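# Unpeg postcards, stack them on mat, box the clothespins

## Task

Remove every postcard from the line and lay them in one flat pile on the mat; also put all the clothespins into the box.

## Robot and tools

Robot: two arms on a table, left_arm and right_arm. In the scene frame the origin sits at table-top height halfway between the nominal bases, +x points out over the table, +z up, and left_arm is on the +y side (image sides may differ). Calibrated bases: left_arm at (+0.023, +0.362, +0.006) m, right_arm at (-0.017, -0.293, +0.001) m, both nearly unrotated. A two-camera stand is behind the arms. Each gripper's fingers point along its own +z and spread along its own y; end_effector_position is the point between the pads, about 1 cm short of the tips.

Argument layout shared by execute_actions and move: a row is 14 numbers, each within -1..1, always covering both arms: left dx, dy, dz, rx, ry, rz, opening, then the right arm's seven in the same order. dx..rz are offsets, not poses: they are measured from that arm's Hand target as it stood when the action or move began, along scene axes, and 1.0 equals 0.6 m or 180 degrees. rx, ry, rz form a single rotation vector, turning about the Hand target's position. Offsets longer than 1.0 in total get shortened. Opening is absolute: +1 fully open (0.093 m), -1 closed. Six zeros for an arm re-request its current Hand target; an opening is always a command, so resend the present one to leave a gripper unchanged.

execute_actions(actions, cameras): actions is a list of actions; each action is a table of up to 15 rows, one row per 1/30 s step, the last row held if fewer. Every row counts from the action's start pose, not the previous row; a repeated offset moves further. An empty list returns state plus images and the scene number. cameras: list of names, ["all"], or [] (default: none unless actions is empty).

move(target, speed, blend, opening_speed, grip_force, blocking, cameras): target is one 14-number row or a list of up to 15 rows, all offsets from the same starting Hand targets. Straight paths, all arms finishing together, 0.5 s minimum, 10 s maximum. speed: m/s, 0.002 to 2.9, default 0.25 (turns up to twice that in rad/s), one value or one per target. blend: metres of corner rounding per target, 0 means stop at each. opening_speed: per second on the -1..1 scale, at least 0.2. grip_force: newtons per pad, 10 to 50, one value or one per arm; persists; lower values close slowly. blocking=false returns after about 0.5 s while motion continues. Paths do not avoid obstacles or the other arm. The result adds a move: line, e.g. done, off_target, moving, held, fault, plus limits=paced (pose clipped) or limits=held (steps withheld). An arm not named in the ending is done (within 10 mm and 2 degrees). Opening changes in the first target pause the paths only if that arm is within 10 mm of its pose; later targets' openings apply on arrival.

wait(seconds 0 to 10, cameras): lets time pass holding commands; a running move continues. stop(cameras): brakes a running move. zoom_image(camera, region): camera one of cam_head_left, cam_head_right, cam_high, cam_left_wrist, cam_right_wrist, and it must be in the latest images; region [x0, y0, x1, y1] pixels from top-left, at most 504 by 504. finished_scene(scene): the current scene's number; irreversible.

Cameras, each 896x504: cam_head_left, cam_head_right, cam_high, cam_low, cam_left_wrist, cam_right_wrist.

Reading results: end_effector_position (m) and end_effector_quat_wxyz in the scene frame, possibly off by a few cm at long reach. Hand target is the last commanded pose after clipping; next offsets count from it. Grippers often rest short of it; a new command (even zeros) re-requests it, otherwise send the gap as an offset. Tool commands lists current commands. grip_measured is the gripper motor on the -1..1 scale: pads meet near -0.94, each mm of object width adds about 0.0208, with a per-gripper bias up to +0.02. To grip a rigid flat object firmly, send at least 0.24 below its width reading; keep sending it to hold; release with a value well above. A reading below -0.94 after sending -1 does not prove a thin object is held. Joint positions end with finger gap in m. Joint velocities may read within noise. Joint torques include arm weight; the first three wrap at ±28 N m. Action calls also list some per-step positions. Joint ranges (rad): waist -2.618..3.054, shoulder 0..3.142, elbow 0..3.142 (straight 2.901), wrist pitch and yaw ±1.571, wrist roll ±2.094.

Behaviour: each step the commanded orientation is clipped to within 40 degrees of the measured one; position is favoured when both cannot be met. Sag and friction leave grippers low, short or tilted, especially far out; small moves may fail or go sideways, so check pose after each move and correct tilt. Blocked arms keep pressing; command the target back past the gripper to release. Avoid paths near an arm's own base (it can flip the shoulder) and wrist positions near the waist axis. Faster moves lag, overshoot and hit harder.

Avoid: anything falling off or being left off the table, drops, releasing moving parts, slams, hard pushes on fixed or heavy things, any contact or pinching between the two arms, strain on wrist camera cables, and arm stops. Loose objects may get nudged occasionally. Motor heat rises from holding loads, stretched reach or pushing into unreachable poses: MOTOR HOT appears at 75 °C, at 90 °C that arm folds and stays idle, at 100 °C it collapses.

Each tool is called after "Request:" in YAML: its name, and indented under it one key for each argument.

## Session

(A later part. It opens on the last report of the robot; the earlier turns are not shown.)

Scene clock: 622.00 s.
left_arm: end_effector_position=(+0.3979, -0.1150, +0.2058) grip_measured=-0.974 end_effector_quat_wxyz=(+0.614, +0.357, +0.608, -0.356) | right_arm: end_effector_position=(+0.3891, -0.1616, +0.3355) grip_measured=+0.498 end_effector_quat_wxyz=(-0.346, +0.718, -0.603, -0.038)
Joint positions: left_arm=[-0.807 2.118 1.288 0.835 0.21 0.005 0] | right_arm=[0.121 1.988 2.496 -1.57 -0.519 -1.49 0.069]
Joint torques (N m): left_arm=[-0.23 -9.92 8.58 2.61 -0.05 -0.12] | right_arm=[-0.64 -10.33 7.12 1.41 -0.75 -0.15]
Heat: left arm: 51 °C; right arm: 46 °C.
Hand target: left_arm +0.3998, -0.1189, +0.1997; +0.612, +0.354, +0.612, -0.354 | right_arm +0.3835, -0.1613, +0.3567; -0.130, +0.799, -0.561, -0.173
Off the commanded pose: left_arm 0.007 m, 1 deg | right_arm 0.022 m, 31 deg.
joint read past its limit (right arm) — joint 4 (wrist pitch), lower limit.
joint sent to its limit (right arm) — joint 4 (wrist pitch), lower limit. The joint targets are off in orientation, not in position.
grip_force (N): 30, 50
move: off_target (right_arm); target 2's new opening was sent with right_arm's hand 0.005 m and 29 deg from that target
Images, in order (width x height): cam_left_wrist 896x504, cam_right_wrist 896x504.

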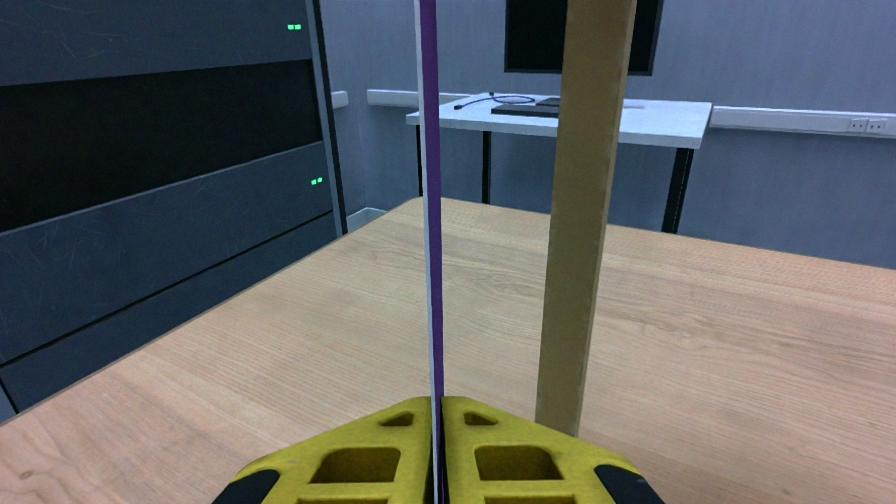

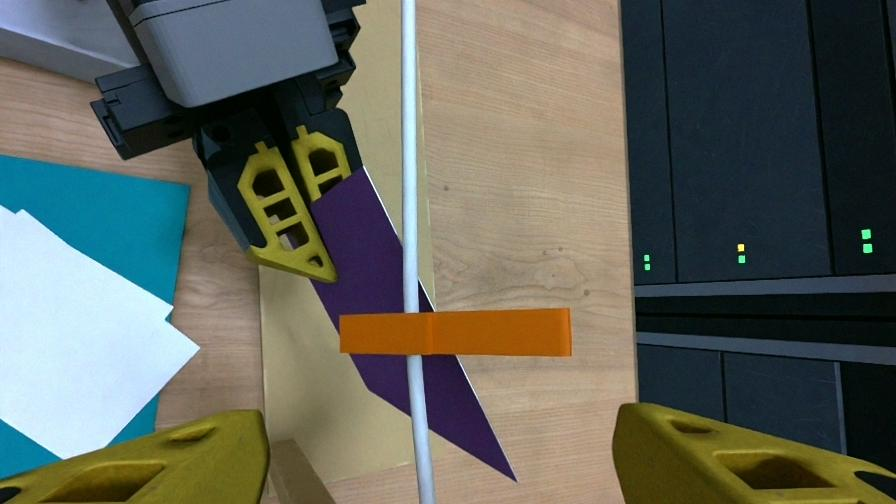

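Request:
zoom_image:
  camera: "cam_right_wrist"
  region: [250, 130, 650, 500]

Request:
wait:
  seconds: 0.5
  cameras: ["cam_low","cam_head_right","cam_high","cam_head_left"]

Request:
zoom_image:
  camera: "cam_low"
  region: [280, 60, 480, 240]

Scaled by 1.260 from the camera's 896x504 image, which has a finer 1280x720 frame.

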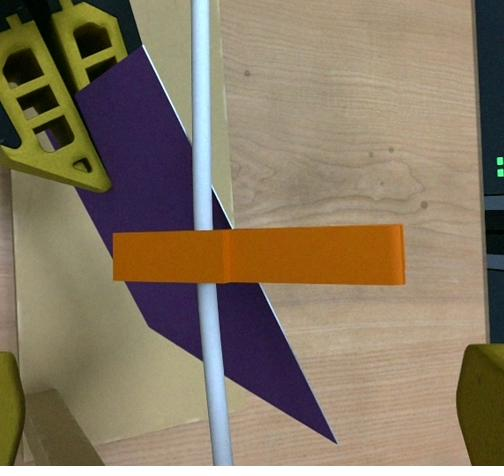

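Scene clock: 630.10 s.
left_arm: end_effector_position=(+0.3979, -0.1150, +0.2058) grip_measured=-0.974 end_effector_quat_wxyz=(+0.614, +0.357, +0.608, -0.356) | right_arm: end_effector_position=(+0.3891, -0.1616, +0.3355) grip_measured=+0.498 end_effector_quat_wxyz=(-0.346, +0.718, -0.603, -0.038)
Joint positions: left_arm=[-0.807 2.118 1.288 0.835 0.21 0.005 0] | right_arm=[0.121 1.988 2.496 -1.57 -0.519 -1.49 0.069]
Joint torques (N m): left_arm=[-0.23 -9.87 8.62 2.58 -0.02 -0.11] | right_arm=[-0.68 -10.35 7.25 1.42 -0.77 -0.15]
Heat: left arm: 51 °C; right arm: 46 °C.
Hand target: left_arm +0.3998, -0.1189, +0.1997; +0.612, +0.354, +0.612, -0.354 | right_arm +0.3835, -0.1613, +0.3567; -0.130, +0.799, -0.561, -0.173
Tool commands: left_gripper/opening=-1.0 right_gripper/opening=+0.5
Off the commanded pose: left_arm 0.007 m, 1 deg | right_arm 0.022 m, 31 deg.
joint read past its limit (right arm) — joint 4 (wrist pitch), lower limit.
grip_force (N): 30, 50
wait: 0.50 s; at rest from the start
Images, in order (width x height): cam_head_left 896x504, cam_head_right 896x504, cam_high 896x504, cam_low 896x504.

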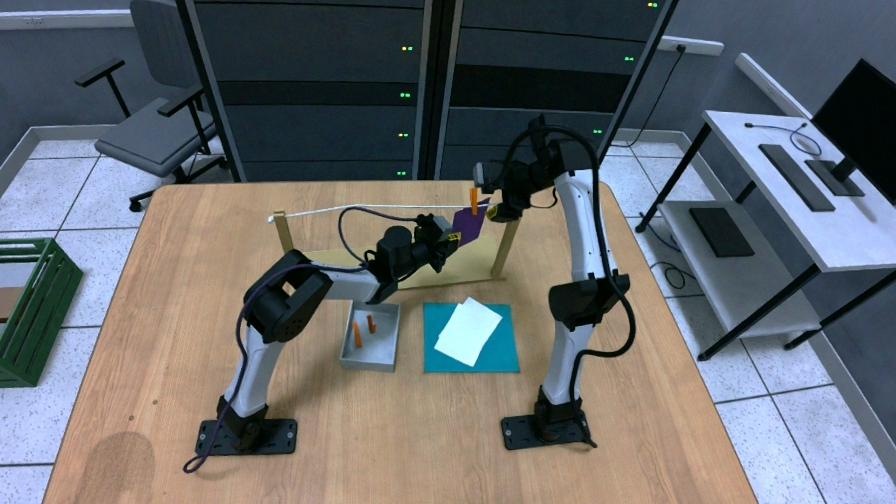

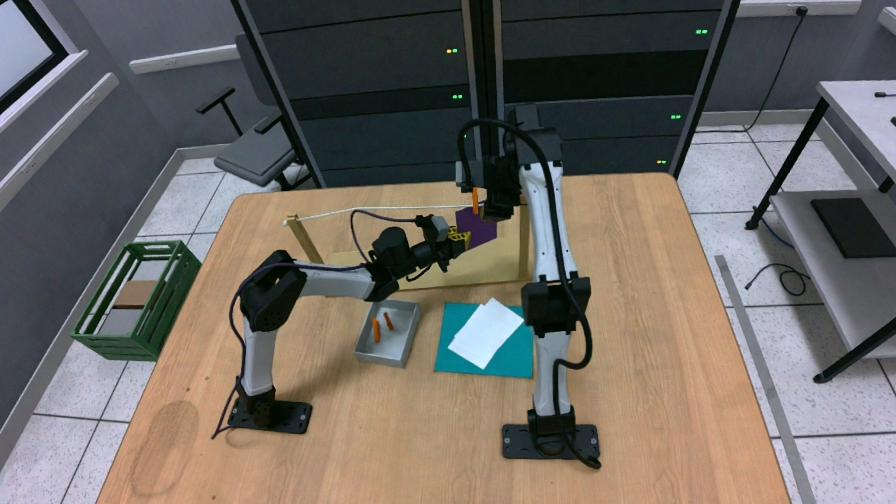

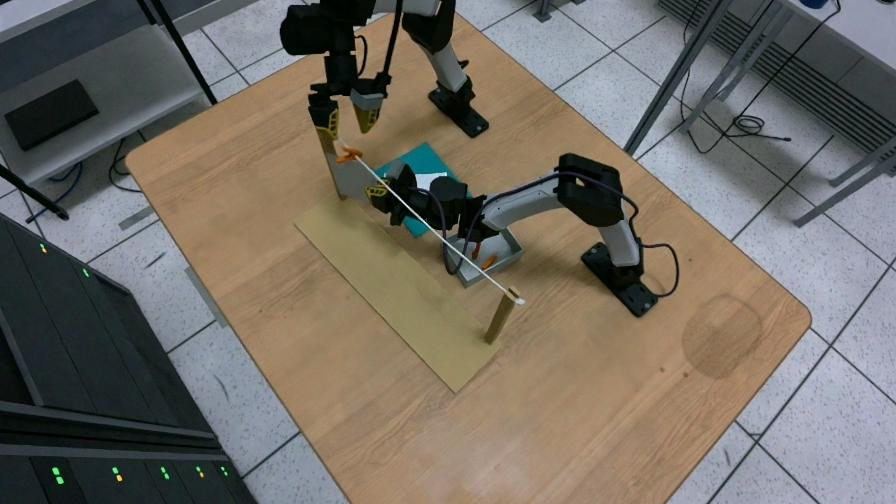

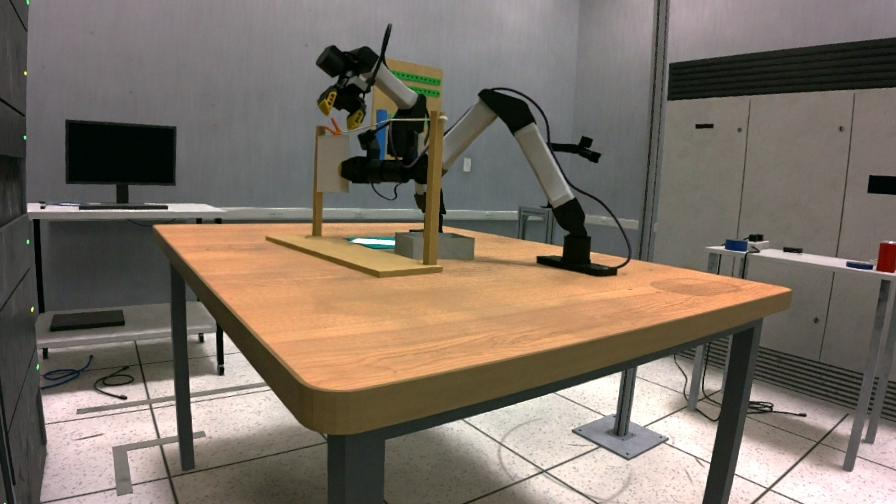

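Scaled by 2.520 from the camera's 896x504 image, which has a finer 1280x720 frame.

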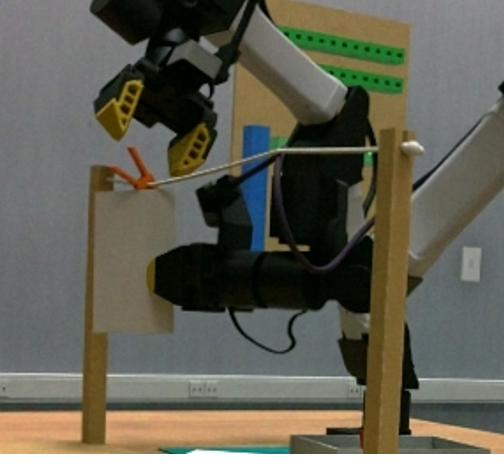

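Request:
move:
  target: [0,0,0,0,0,0,-1,-0.04,-0.09,0.03,0,0,0,0.5]
  speed: 0.12
  cameras: ["cam_right_wrist","cam_left_wrist"]

Request:
zoom_image:
  camera: "cam_right_wrist"
  region: [250, 80, 650, 400]

Scene clock: 654.40 s.
left_arm: end_effector_position=(+0.3979, -0.1150, +0.2058) grip_measured=-0.974 end_effector_quat_wxyz=(+0.614, +0.357, +0.608, -0.356) | right_arm: end_effector_position=(+0.3658, -0.2161, +0.3634) grip_measured=+0.498 end_effector_quat_wxyz=(-0.368, +0.708, -0.603, +0.014)
Joint positions: left_arm=[-0.807 2.118 1.288 0.835 0.21 0.005 0] | right_arm=[-0.02 1.837 2.389 -1.57 -0.541 -1.598 0.069]
Joint torques (N m): left_arm=[-0.27 -9.96 8.59 2.6 -0.05 -0.11] | right_arm=[-0.75 -8.85 4.66 1.5 -0.73 -0.16]
Heat: left arm: 52 °C; right arm: 47 °C.
Hand target: left_arm +0.3998, -0.1189, +0.1997; +0.612, +0.354, +0.612, -0.354 | right_arm +0.3595, -0.2153, +0.3747; -0.130, +0.799, -0.561, -0.173
Off the commanded pose: left_arm 0.007 m, 1 deg | right_arm 0.013 m, 37 deg.
joint read past its limit (right arm) — joint 4 (wrist pitch), lower limit.
joint sent to its limit (right arm) — joint 4 (wrist pitch), lower limit. The joint targets are off in orientation, not in position.
grip_force (N): 30, 50
move: off_target (right_arm)
Images, in order (width x height): cam_left_wrist 896x504, cam_right_wrist 896x504.

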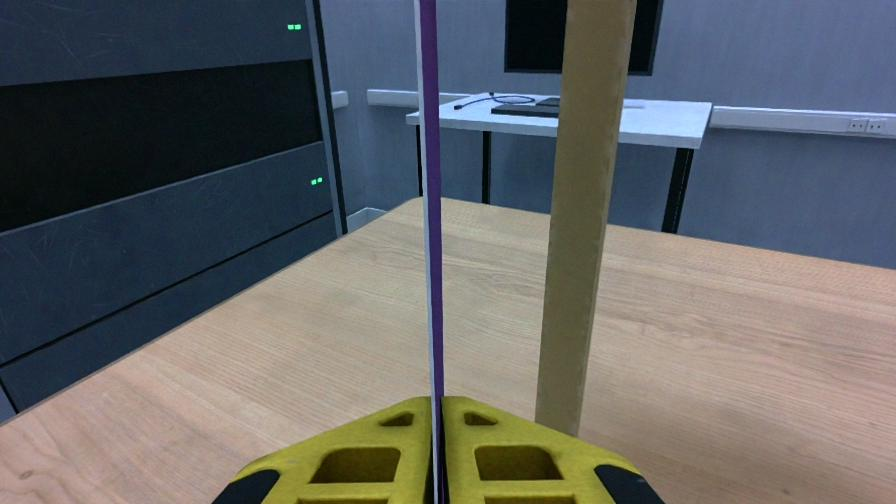

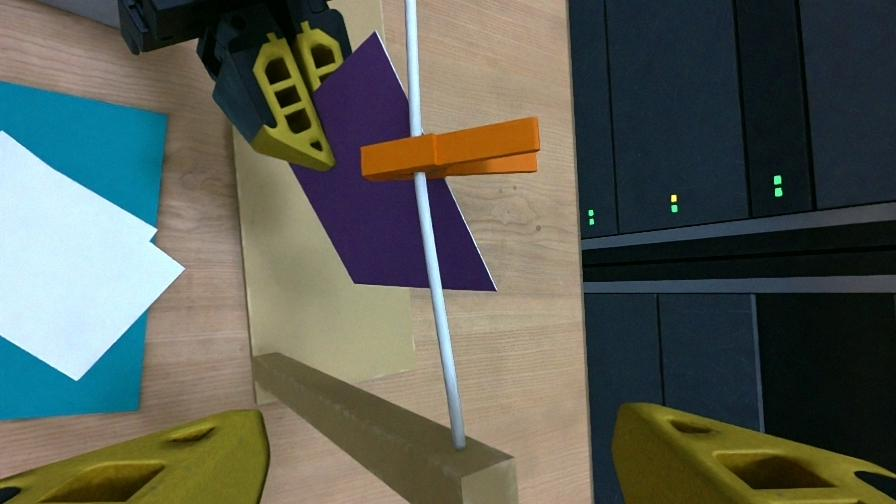

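Scaled by 1.260 from the camera's 896x504 image, which has a finer 1280x720 frame.

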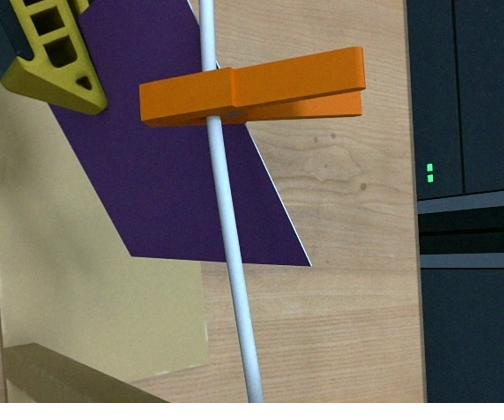

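Request:
move:
  target: [0,0,0,0,0,0,-1,0.09,0.0,0.0,0.1245,0.224,-0.331,0.5]
  cameras: ["cam_right_wrist","cam_low","cam_high"]

Scene clock: 695.07 s.
left_arm: end_effector_position=(+0.3979, -0.1150, +0.2058) grip_measured=-0.974 end_effector_quat_wxyz=(+0.614, +0.357, +0.608, -0.356) | right_arm: end_effector_position=(+0.4097, -0.2133, +0.3720) grip_measured=+0.498 end_effector_quat_wxyz=(+0.316, -0.192, +0.825, +0.428)
Joint positions: left_arm=[-0.807 2.118 1.288 0.835 0.21 0.005 0] | right_arm=[-0.155 2.072 2.543 -1.57 -1.062 -0.337 0.069]
Joint torques (N m): left_arm=[-0.29 -9.94 8.57 2.61 -0.05 -0.11] | right_arm=[-0.88 -7.17 6.79 1.3 -0.98 0.05]
Heat: left arm: 53 °C; right arm: 45 °C.
Hand target: left_arm +0.3998, -0.1189, +0.1997; +0.612, +0.354, +0.612, -0.354 | right_arm +0.4135, -0.2153, +0.3748; +0.148, -0.280, +0.841, +0.437
Off the commanded pose: left_arm 0.007 m, 1 deg | right_arm 0.005 m, 22 deg.
joint read past its limit (right arm) — joint 4 (wrist pitch), lower limit.
joint sent to its limit (right arm) — joint 4 (wrist pitch), lower limit. The joint targets are off in orientation, not in position.
grip_force (N): 30, 50
move: off_target (right_arm)
Images, in order (width x height): cam_high 896x504, cam_low 896x504, cam_right_wrist 896x504.

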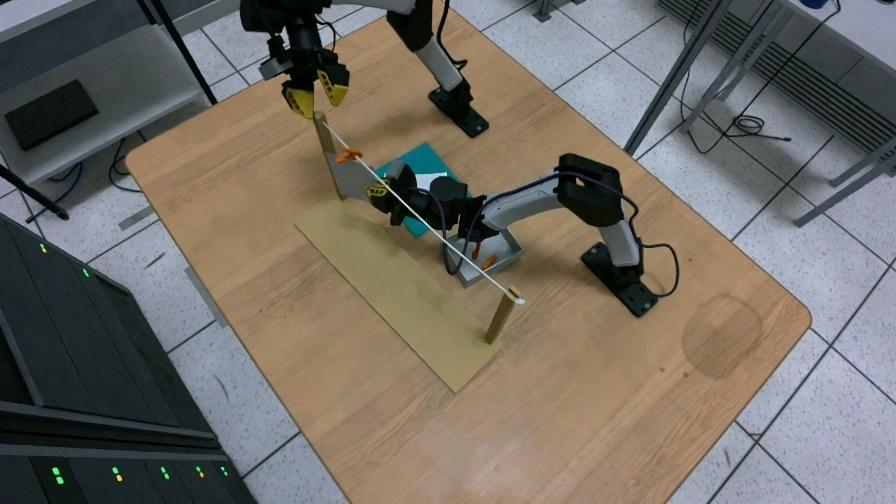

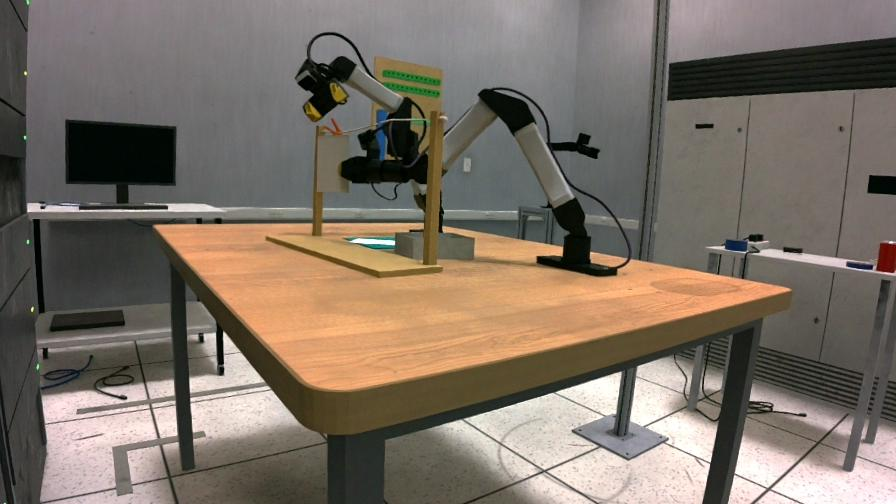

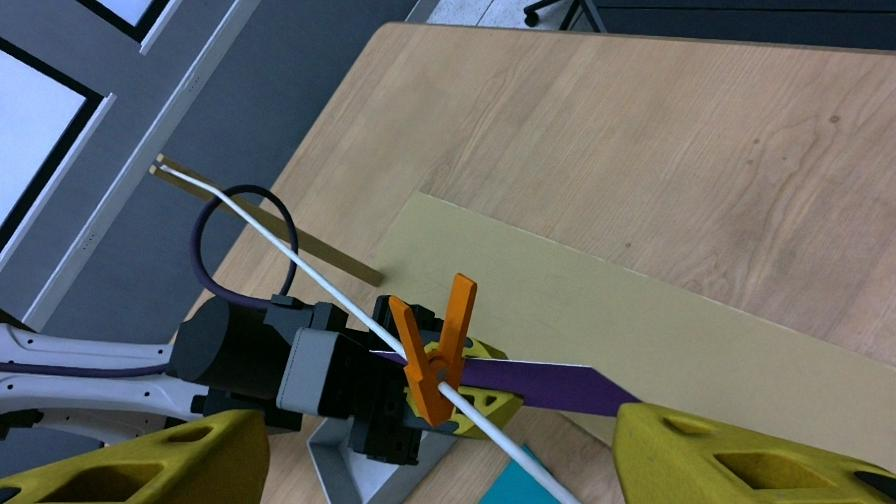

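Request:
move:
  target: [0,0,0,0,0,0,-1,0.005,0.085,-0.065,0,0,0,0.5]
  speed: 0.12
  cameras: ["cam_right_wrist"]

Scene clock: 710.37 s.
left_arm: end_effector_position=(+0.3979, -0.1150, +0.2058) grip_measured=-0.974 end_effector_quat_wxyz=(+0.614, +0.357, +0.608, -0.356) | right_arm: end_effector_position=(+0.4139, -0.1667, +0.3543) grip_measured=+0.498 end_effector_quat_wxyz=(+0.286, -0.235, +0.818, +0.441)
Joint positions: left_arm=[-0.807 2.118 1.288 0.835 0.21 0.005 0] | right_arm=[-0.04 2.114 2.536 -1.534 -1.048 -0.336 0.069]
Joint torques (N m): left_arm=[-0.23 -9.95 8.62 2.59 -0.04 -0.11] | right_arm=[0.58 -6.56 4.71 0.88 -0.44 0.02]
Heat: left arm: 53 °C; right arm: 45 °C.
Hand target: left_arm +0.3998, -0.1189, +0.1997; +0.612, +0.354, +0.612, -0.354 | right_arm +0.4165, -0.1643, +0.3357; +0.148, -0.281, +0.841, +0.437
Off the commanded pose: left_arm 0.007 m, 1 deg | right_arm 0.019 m, 17 deg.
joint sent to its limit (right arm) — joint 4 (wrist pitch), lower limit. The joint targets are off in orientation, not in position.
grip_force (N): 30, 50
move: off_target (right_arm)
Images, in order (width x height): cam_right_wrist 896x504.

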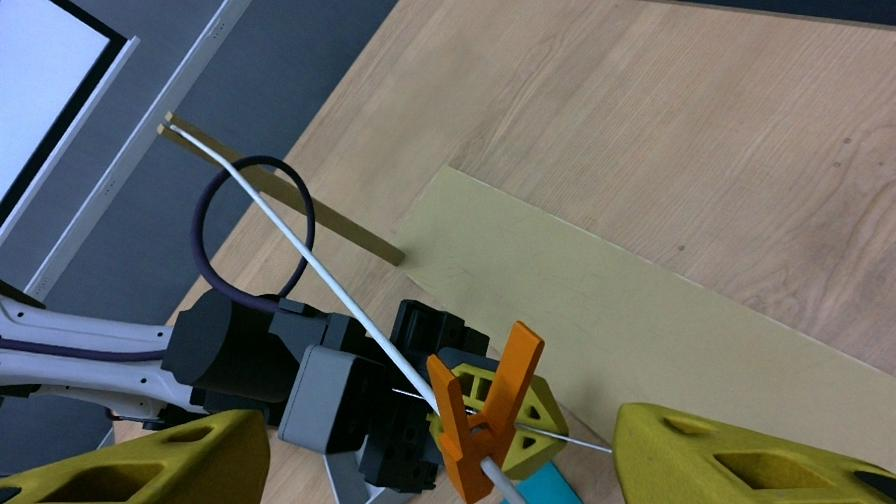

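Request:
move:
  target: [0,0,0,0,0,0,-1,-0.01,0.045,-0.06,0,0,0,0.5]
  speed: 0.1
  cameras: ["cam_right_wrist"]

Scene clock: 718.90 s.
left_arm: end_effector_position=(+0.3979, -0.1150, +0.2058) grip_measured=-0.974 end_effector_quat_wxyz=(+0.614, +0.357, +0.608, -0.356) | right_arm: end_effector_position=(+0.4155, -0.1401, +0.3297) grip_measured=+0.498 end_effector_quat_wxyz=(+0.266, -0.274, +0.816, +0.434)
Joint positions: left_arm=[-0.807 2.118 1.288 0.835 0.21 0.005 0] | right_arm=[0.028 2.128 2.474 -1.495 -1.015 -0.388 0.069]
Joint torques (N m): left_arm=[-0.27 -9.94 8.61 2.58 -0.02 -0.1] | right_arm=[0.99 -6.35 3.4 0.41 -0.33 0.09]
Heat: left arm: 53 °C; right arm: 44 °C.
Hand target: left_arm +0.3998, -0.1189, +0.1997; +0.612, +0.354, +0.612, -0.354 | right_arm +0.4105, -0.1373, +0.2998; +0.148, -0.281, +0.841, +0.437
Off the commanded pose: left_arm 0.007 m, 1 deg | right_arm 0.031 m, 14 deg.
joint sent to its limit (right arm) — joint 4 (wrist pitch), lower limit. The joint targets are off in orientation, not in position.
grip_force (N): 30, 50
move: off_target (right_arm)
Images, in order (width x height): cam_right_wrist 896x504.

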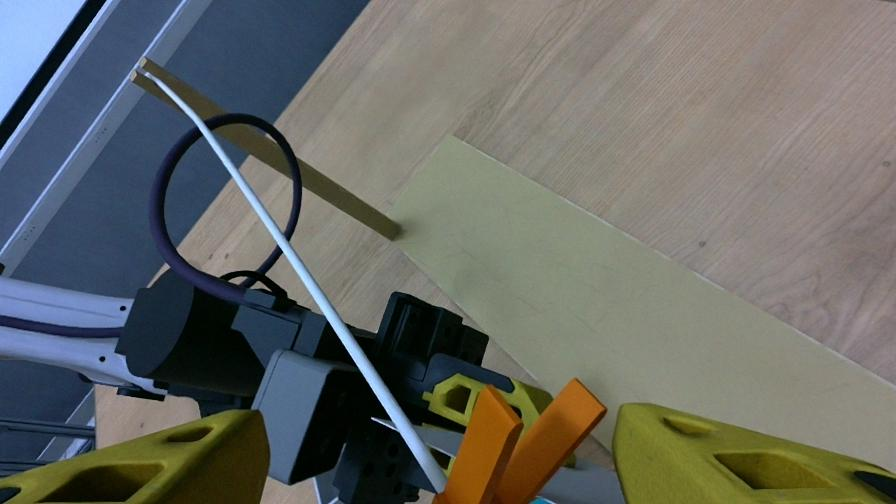

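Request:
move:
  target: [0,0,0,0,0,0,-1,-0.004,0.005,-0.06,0,0,0,0.5]
  speed: 0.1
  cameras: ["cam_right_wrist"]

Scene clock: 727.13 s.
left_arm: end_effector_position=(+0.3979, -0.1150, +0.2058) grip_measured=-0.974 end_effector_quat_wxyz=(+0.614, +0.357, +0.608, -0.356) | right_arm: end_effector_position=(+0.4114, -0.1396, +0.3244) grip_measured=+0.498 end_effector_quat_wxyz=(+0.277, -0.306, +0.806, +0.425)
Joint positions: left_arm=[-0.807 2.118 1.288 0.835 0.21 0.005 0] | right_arm=[0.03 2.102 2.412 -1.478 -1.014 -0.476 0.069]
Joint torques (N m): left_arm=[-0.18 -9.88 8.55 2.6 -0.03 -0.11] | right_arm=[1.73 -2.99 0.21 0.23 -0.17 0.11]
Heat: left arm: 53 °C; right arm: 44 °C.
Hand target: left_arm +0.3998, -0.1189, +0.1997; +0.612, +0.354, +0.612, -0.354 | right_arm +0.4080, -0.1343, +0.2638; +0.148, -0.281, +0.841, +0.437
Off the commanded pose: left_arm 0.007 m, 1 deg | right_arm 0.061 m, 16 deg.
joint sent to its limit (right arm) — joint 4 (wrist pitch), lower limit. The joint targets are off in position and orientation.
grip_force (N): 30, 50
move: off_target (right_arm)
Images, in order (width x height): cam_right_wrist 896x504.

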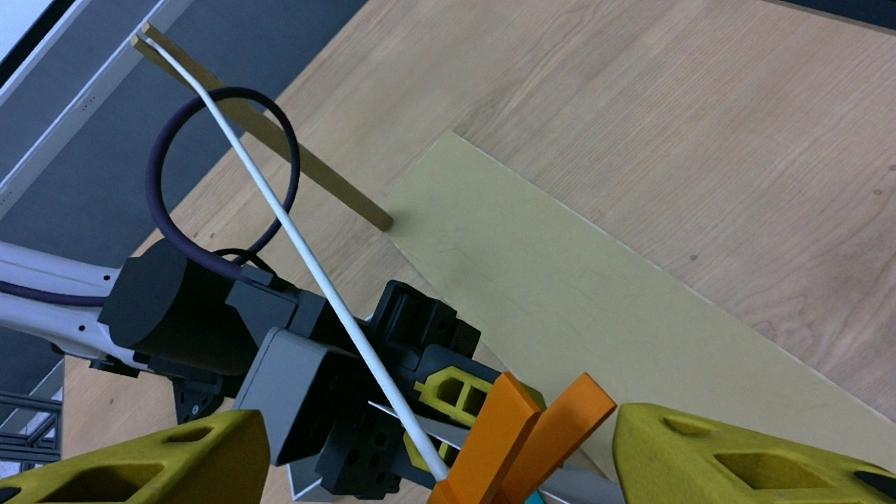

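Request:
move:
  target:
    - [0,0,0,0,0,0,-1,0.006,-0.02,0.12,0,0,0,0.7]
    - [0,0,0,0,0,0,-1,0.04,-0.028,0.09,0,0,0,0.7]
    - [0,0,0,0,0,0,-1,0.033,-0.006,0.012,0,0,0,0.7]
  speed: 0.1
  cameras: ["cam_right_wrist"]

Scene clock: 744.30 s.
left_arm: end_effector_position=(+0.3979, -0.1150, +0.2058) grip_measured=-0.974 end_effector_quat_wxyz=(+0.614, +0.357, +0.608, -0.356) | right_arm: end_effector_position=(+0.4145, -0.1391, +0.3284) grip_measured=+0.698 end_effector_quat_wxyz=(+0.257, -0.276, +0.811, +0.447)
Joint positions: left_arm=[-0.807 2.118 1.288 0.835 0.21 0.005 0] | right_arm=[0.025 2.162 2.518 -1.545 -1.042 -0.414 0.079]
Joint torques (N m): left_arm=[-0.23 -9.96 8.53 2.59 -0.04 -0.11] | right_arm=[0.95 -2.84 0.44 0.91 -0.03 -0.21]
Heat: left arm: 53 °C; right arm: 43 °C.
Hand target: left_arm +0.3998, -0.1189, +0.1997; +0.612, +0.354, +0.612, -0.354 | right_arm +0.4279, -0.1379, +0.2710; +0.149, -0.281, +0.841, +0.437
Off the commanded pose: left_arm 0.007 m, 1 deg | right_arm 0.059 m, 13 deg.
joint sent to its limit (right arm) — joint 4 (wrist pitch), lower limit. The joint targets are off in position and orientation.
grip_force (N): 30, 50
move: off_target (right_arm)
Images, in order (width x height): cam_right_wrist 896x504.

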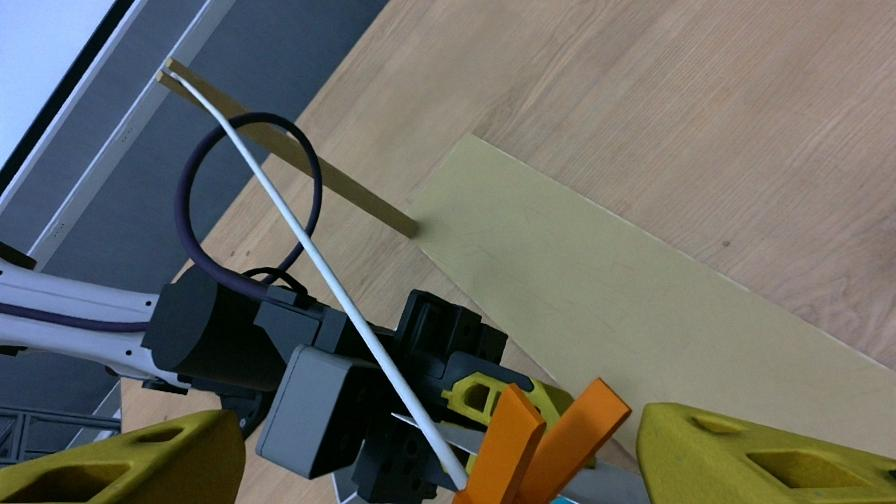

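Request:
wait:
  seconds: 0.1
  cameras: ["cam_low","cam_high","cam_head_right"]

Request:
zoom_image:
  camera: "cam_low"
  region: [270, 20, 470, 220]

Request:
zoom_image:
  camera: "cam_high"
  region: [240, 30, 500, 240]

Scene clock: 750.20 s.
left_arm: end_effector_position=(+0.3979, -0.1150, +0.2058) grip_measured=-0.974 end_effector_quat_wxyz=(+0.614, +0.357, +0.608, -0.356) | right_arm: end_effector_position=(+0.4145, -0.1391, +0.3283) grip_measured=+0.698 end_effector_quat_wxyz=(+0.257, -0.276, +0.811, +0.447)
Joint positions: left_arm=[-0.807 2.118 1.288 0.835 0.21 0.005 0] | right_arm=[0.025 2.162 2.518 -1.545 -1.042 -0.414 0.079]
Joint torques (N m): left_arm=[-0.16 -9.92 8.62 2.59 -0.04 -0.1] | right_arm=[0.98 -2.76 0.44 0.93 -0.06 -0.21]
Heat: left arm: 53 °C; right arm: 43 °C.
Hand target: left_arm +0.3998, -0.1189, +0.1997; +0.612, +0.354, +0.612, -0.354 | right_arm +0.4279, -0.1379, +0.2709; +0.148, -0.281, +0.842, +0.437
Tool commands: left_gripper/opening=-1.0 right_gripper/opening=+0.7
Off the commanded pose: left_arm 0.007 m, 1 deg | right_arm 0.059 m, 13 deg.
grip_force (N): 30, 50
wait: 0.10 s; at rest from the start
Images, in order (width x height): cam_head_right 896x504, cam_high 896x504, cam_low 896x504.

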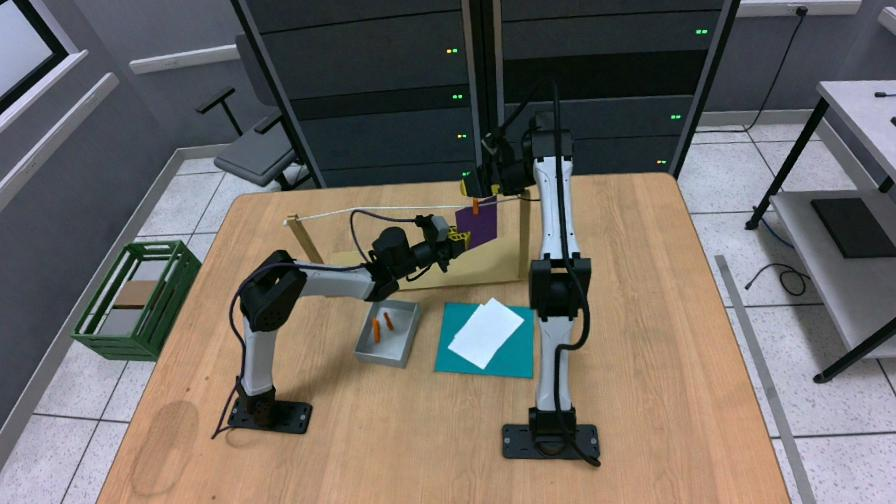

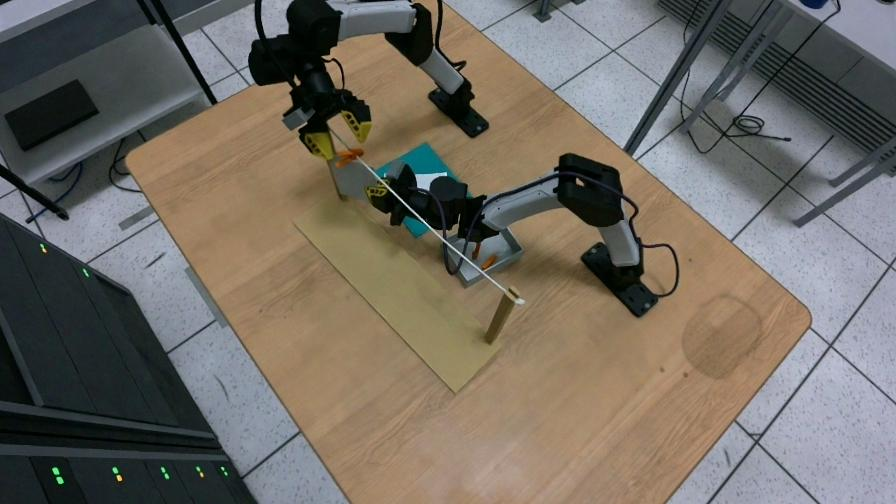

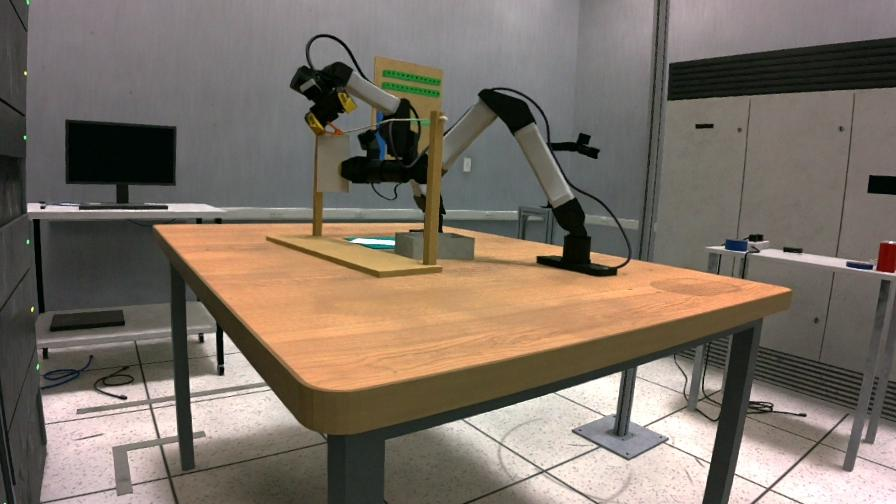

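Scaled by 2.520 from the camera's 896x504 image, which has a finer 1280x720 frame.

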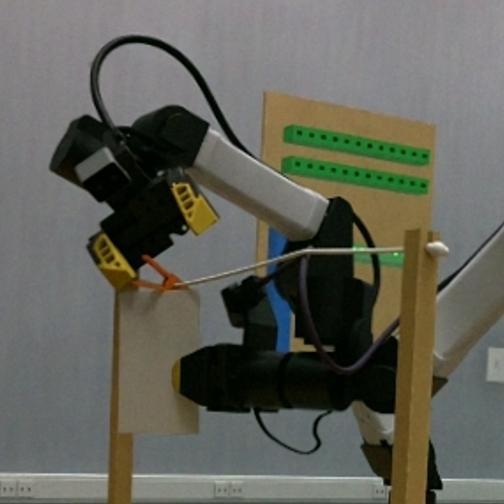

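Scaled by 1.938 from the camera's 896x504 image, which has a finer 1280x720 frame.

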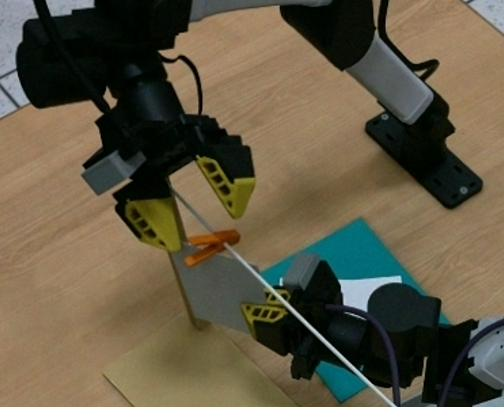

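Request:
move:
  target:
    - [0,0,0,0,0,0,-1,0.0,-0.05,0.15,0,0,0,0.7]
    - [0,0,-0.035,0,0,0,-1,0,-0.08,0.15,0,0,0,0.7]
  speed: 0.1
  cameras: ["cam_right_wrist","cam_low"]

Request:
zoom_image:
  camera: "cam_low"
  region: [280, 80, 460, 220]

Request:
zoom_image:
  camera: "cam_right_wrist"
  region: [300, 220, 640, 500]

Scene clock: 764.43 s.
left_arm: end_effector_position=(+0.4002, -0.1175, +0.1894) grip_measured=-0.974 end_effector_quat_wxyz=(+0.612, +0.358, +0.609, -0.355) | right_arm: end_effector_position=(+0.4312, -0.1851, +0.3570) grip_measured=+0.698 end_effector_quat_wxyz=(+0.293, -0.196, +0.826, +0.439)
Joint positions: left_arm=[-0.807 2.162 1.288 0.876 0.21 0.005 0] | right_arm=[-0.079 2.187 2.667 -1.554 -1.043 -0.259 0.079]
Joint torques (N m): left_arm=[-0.2 -10 6.54 2.93 -0.04 -0.1] | right_arm=[-0.57 -9.73 4.79 1.12 -0.96 -0.17]
Heat: left arm: 53 °C; right arm: 42 °C.
Hand target: left_arm +0.3998, -0.1189, +0.1790; +0.612, +0.354, +0.612, -0.354 | right_arm +0.4278, -0.1859, +0.3609; +0.148, -0.281, +0.842, +0.437
Off the commanded pose: left_arm 0.011 m, 1 deg | right_arm 0.005 m, 19 deg.
joint sent to its limit (right arm) — joint 4 (wrist pitch), lower limit. The joint targets are off in orientation, not in position.
grip_force (N): 30, 50
move: off_target (left_arm, right_arm)
Images, in order (width x height): cam_low 896x504, cam_right_wrist 896x504.

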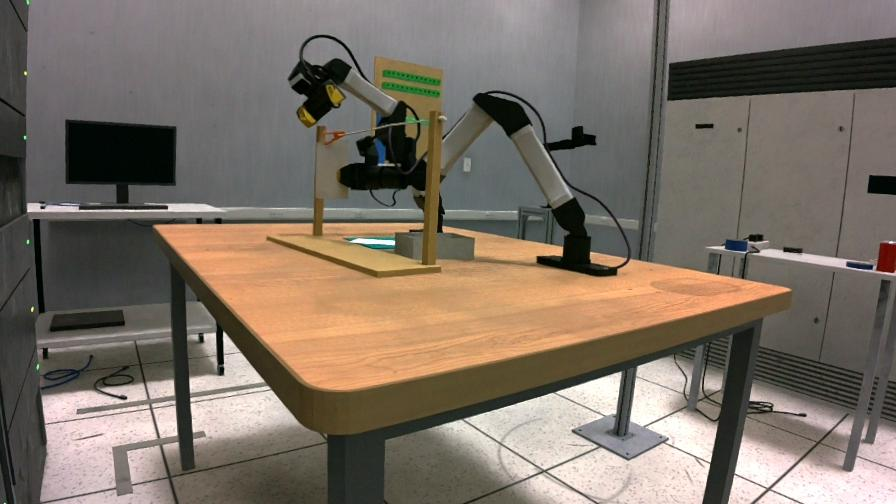

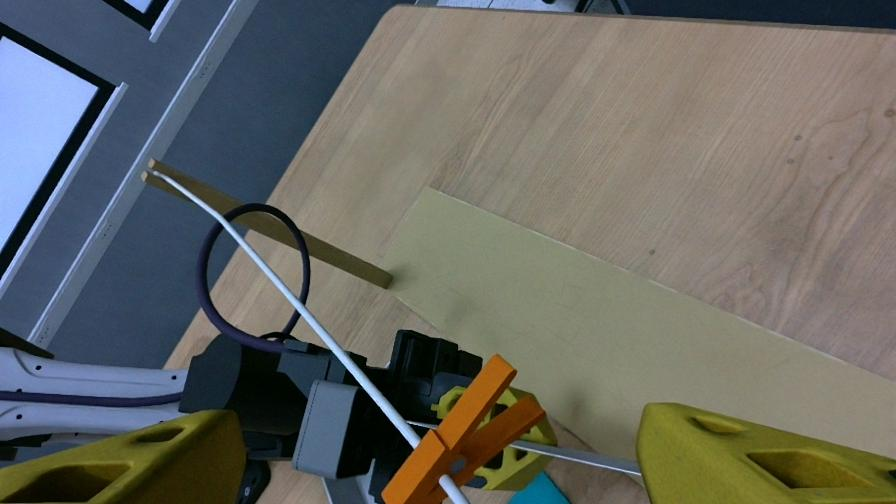

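Scaled by 2.800 from the camera's 896x504 image, which has a finer 1280x720 frame.

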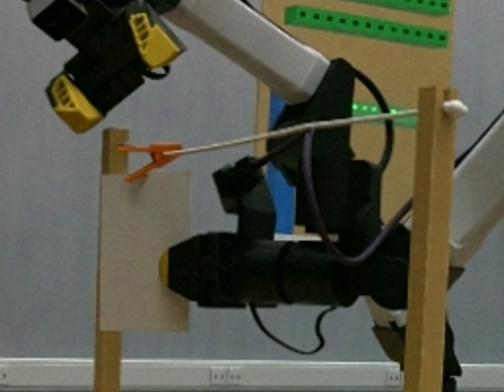

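Scaled by 1.482 from the camera's 896x504 image, which has a finer 1280x720 frame.

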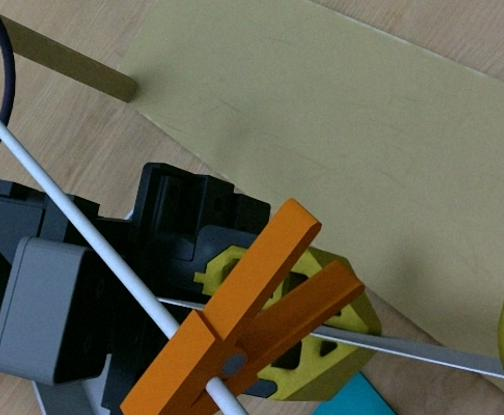

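Request:
move:
  target:
    - [-0.05,0.067,-0.017,0,0,0,-1,0,0,0,0,0,0,0.7]
    - [-0.216,0.098,0.035,0.1,-0.18,-0.09,-1,0,0,0,0,0,0,0.7]
    - [-0.24,0,-0.13,0.256,-0.445,-0.216,-1,0,0,0,0,0,0,0.7]
  blend: [0.01,0.03,0]
  cameras: ["cam_head_right","cam_head_left","cam_low","cam_left_wrist","cam_right_wrist"]

Scene clock: 795.87 s.
left_arm: end_effector_position=(+0.2538, -0.1108, +0.0991) grip_measured=-0.974 end_effector_quat_wxyz=(+0.536, +0.843, +0.041, +0.022) | right_arm: end_effector_position=(+0.4312, -0.1851, +0.3570) grip_measured=+0.698 end_effector_quat_wxyz=(+0.293, -0.196, +0.826, +0.439)
Joint positions: left_arm=[-0.937 1.977 1.069 0.416 0.453 1.794 0] | right_arm=[-0.079 2.187 2.667 -1.554 -1.043 -0.259 0.079]
Joint torques (N m): left_arm=[-0.36 -8.34 10.1 2.21 0.2 -0.05] | right_arm=[-0.61 -9.73 4.82 1.12 -0.94 -0.18]
Heat: left arm: 54 °C; right arm: 46 °C.
Hand target: left_arm +0.2557, -0.1189, +0.1009; +0.537, +0.842, +0.037, +0.024 | right_arm +0.4278, -0.1859, +0.3609; +0.148, -0.280, +0.842, +0.437
Off the commanded pose: left_arm 0.009 m, 1 deg | right_arm 0.005 m, 19 deg.
joint sent to its limit (right arm) — joint 4 (wrist pitch), lower limit. The joint targets are off in orientation, not in position.
grip_force (N): 30, 50
move: off_target (right_arm)
Images, in order (width x height): cam_head_left 896x504, cam_head_right 896x504, cam_low 896x504, cam_left_wrist 896x504, cam_right_wrist 896x504.

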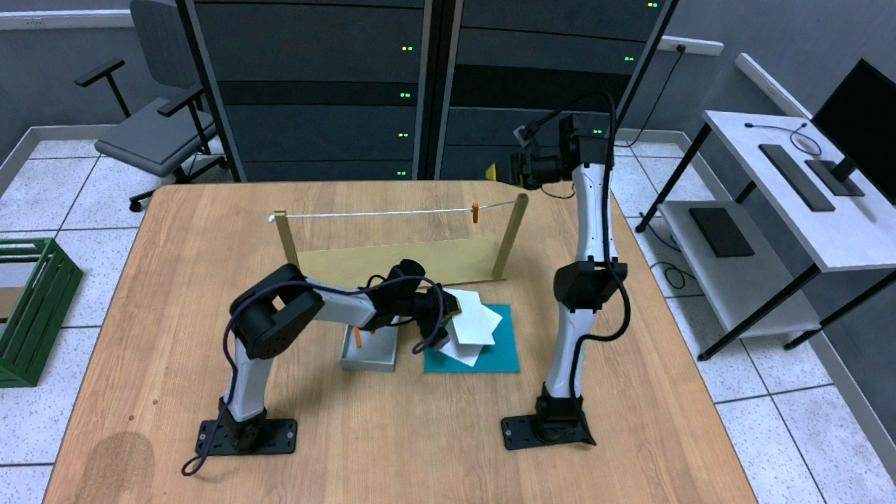

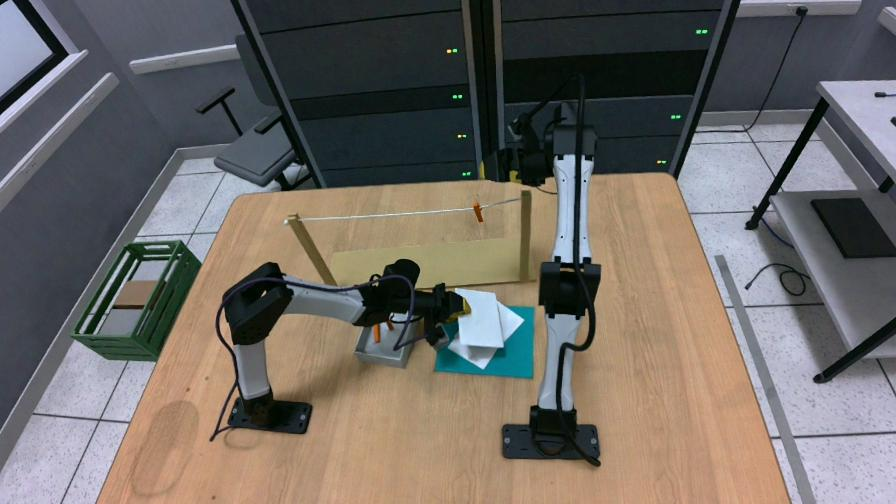

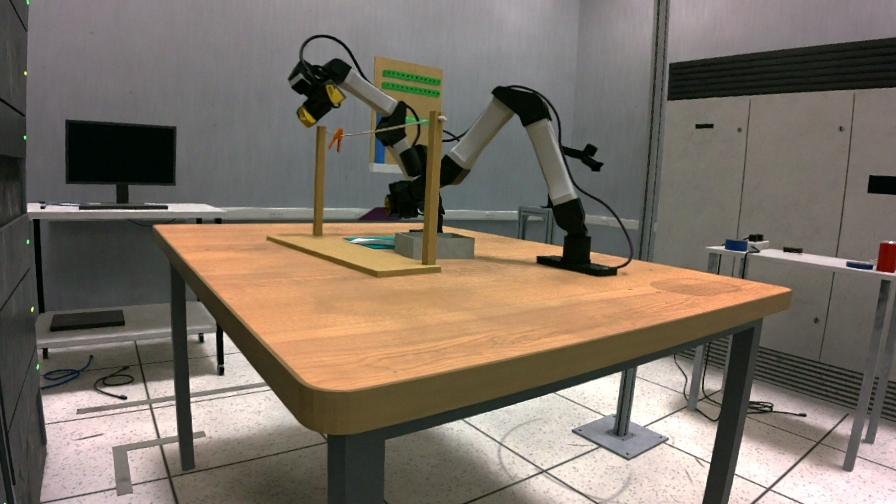

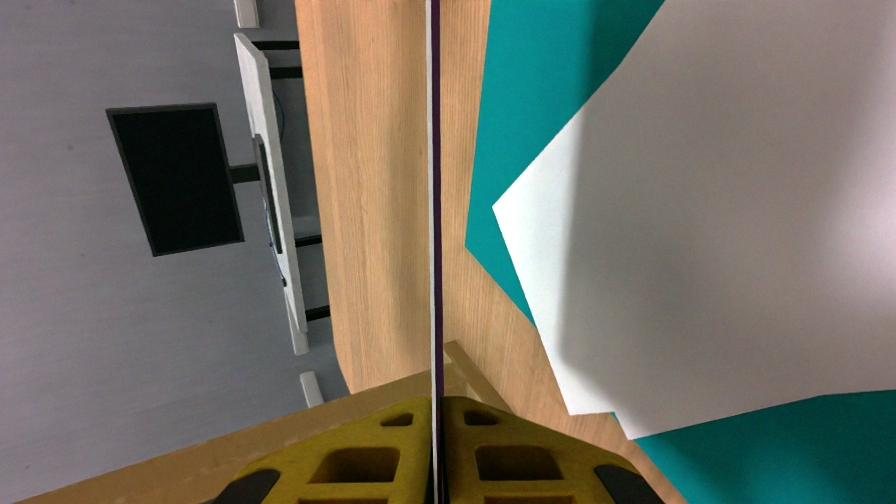

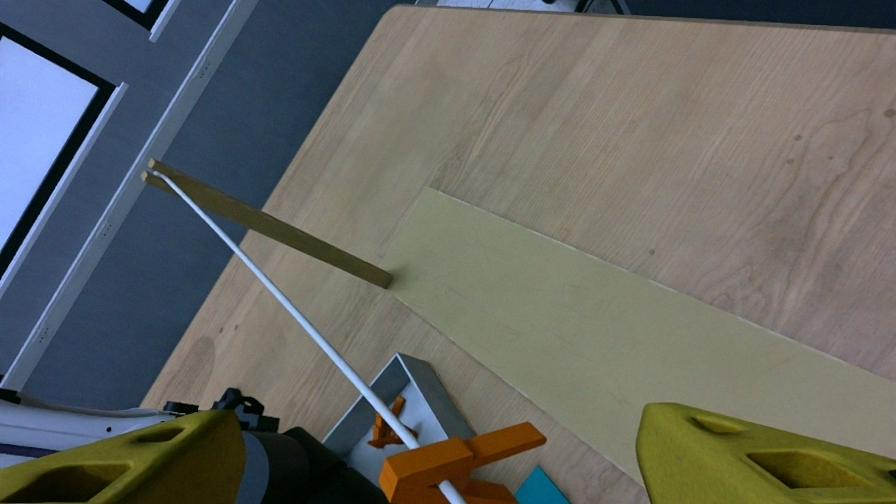

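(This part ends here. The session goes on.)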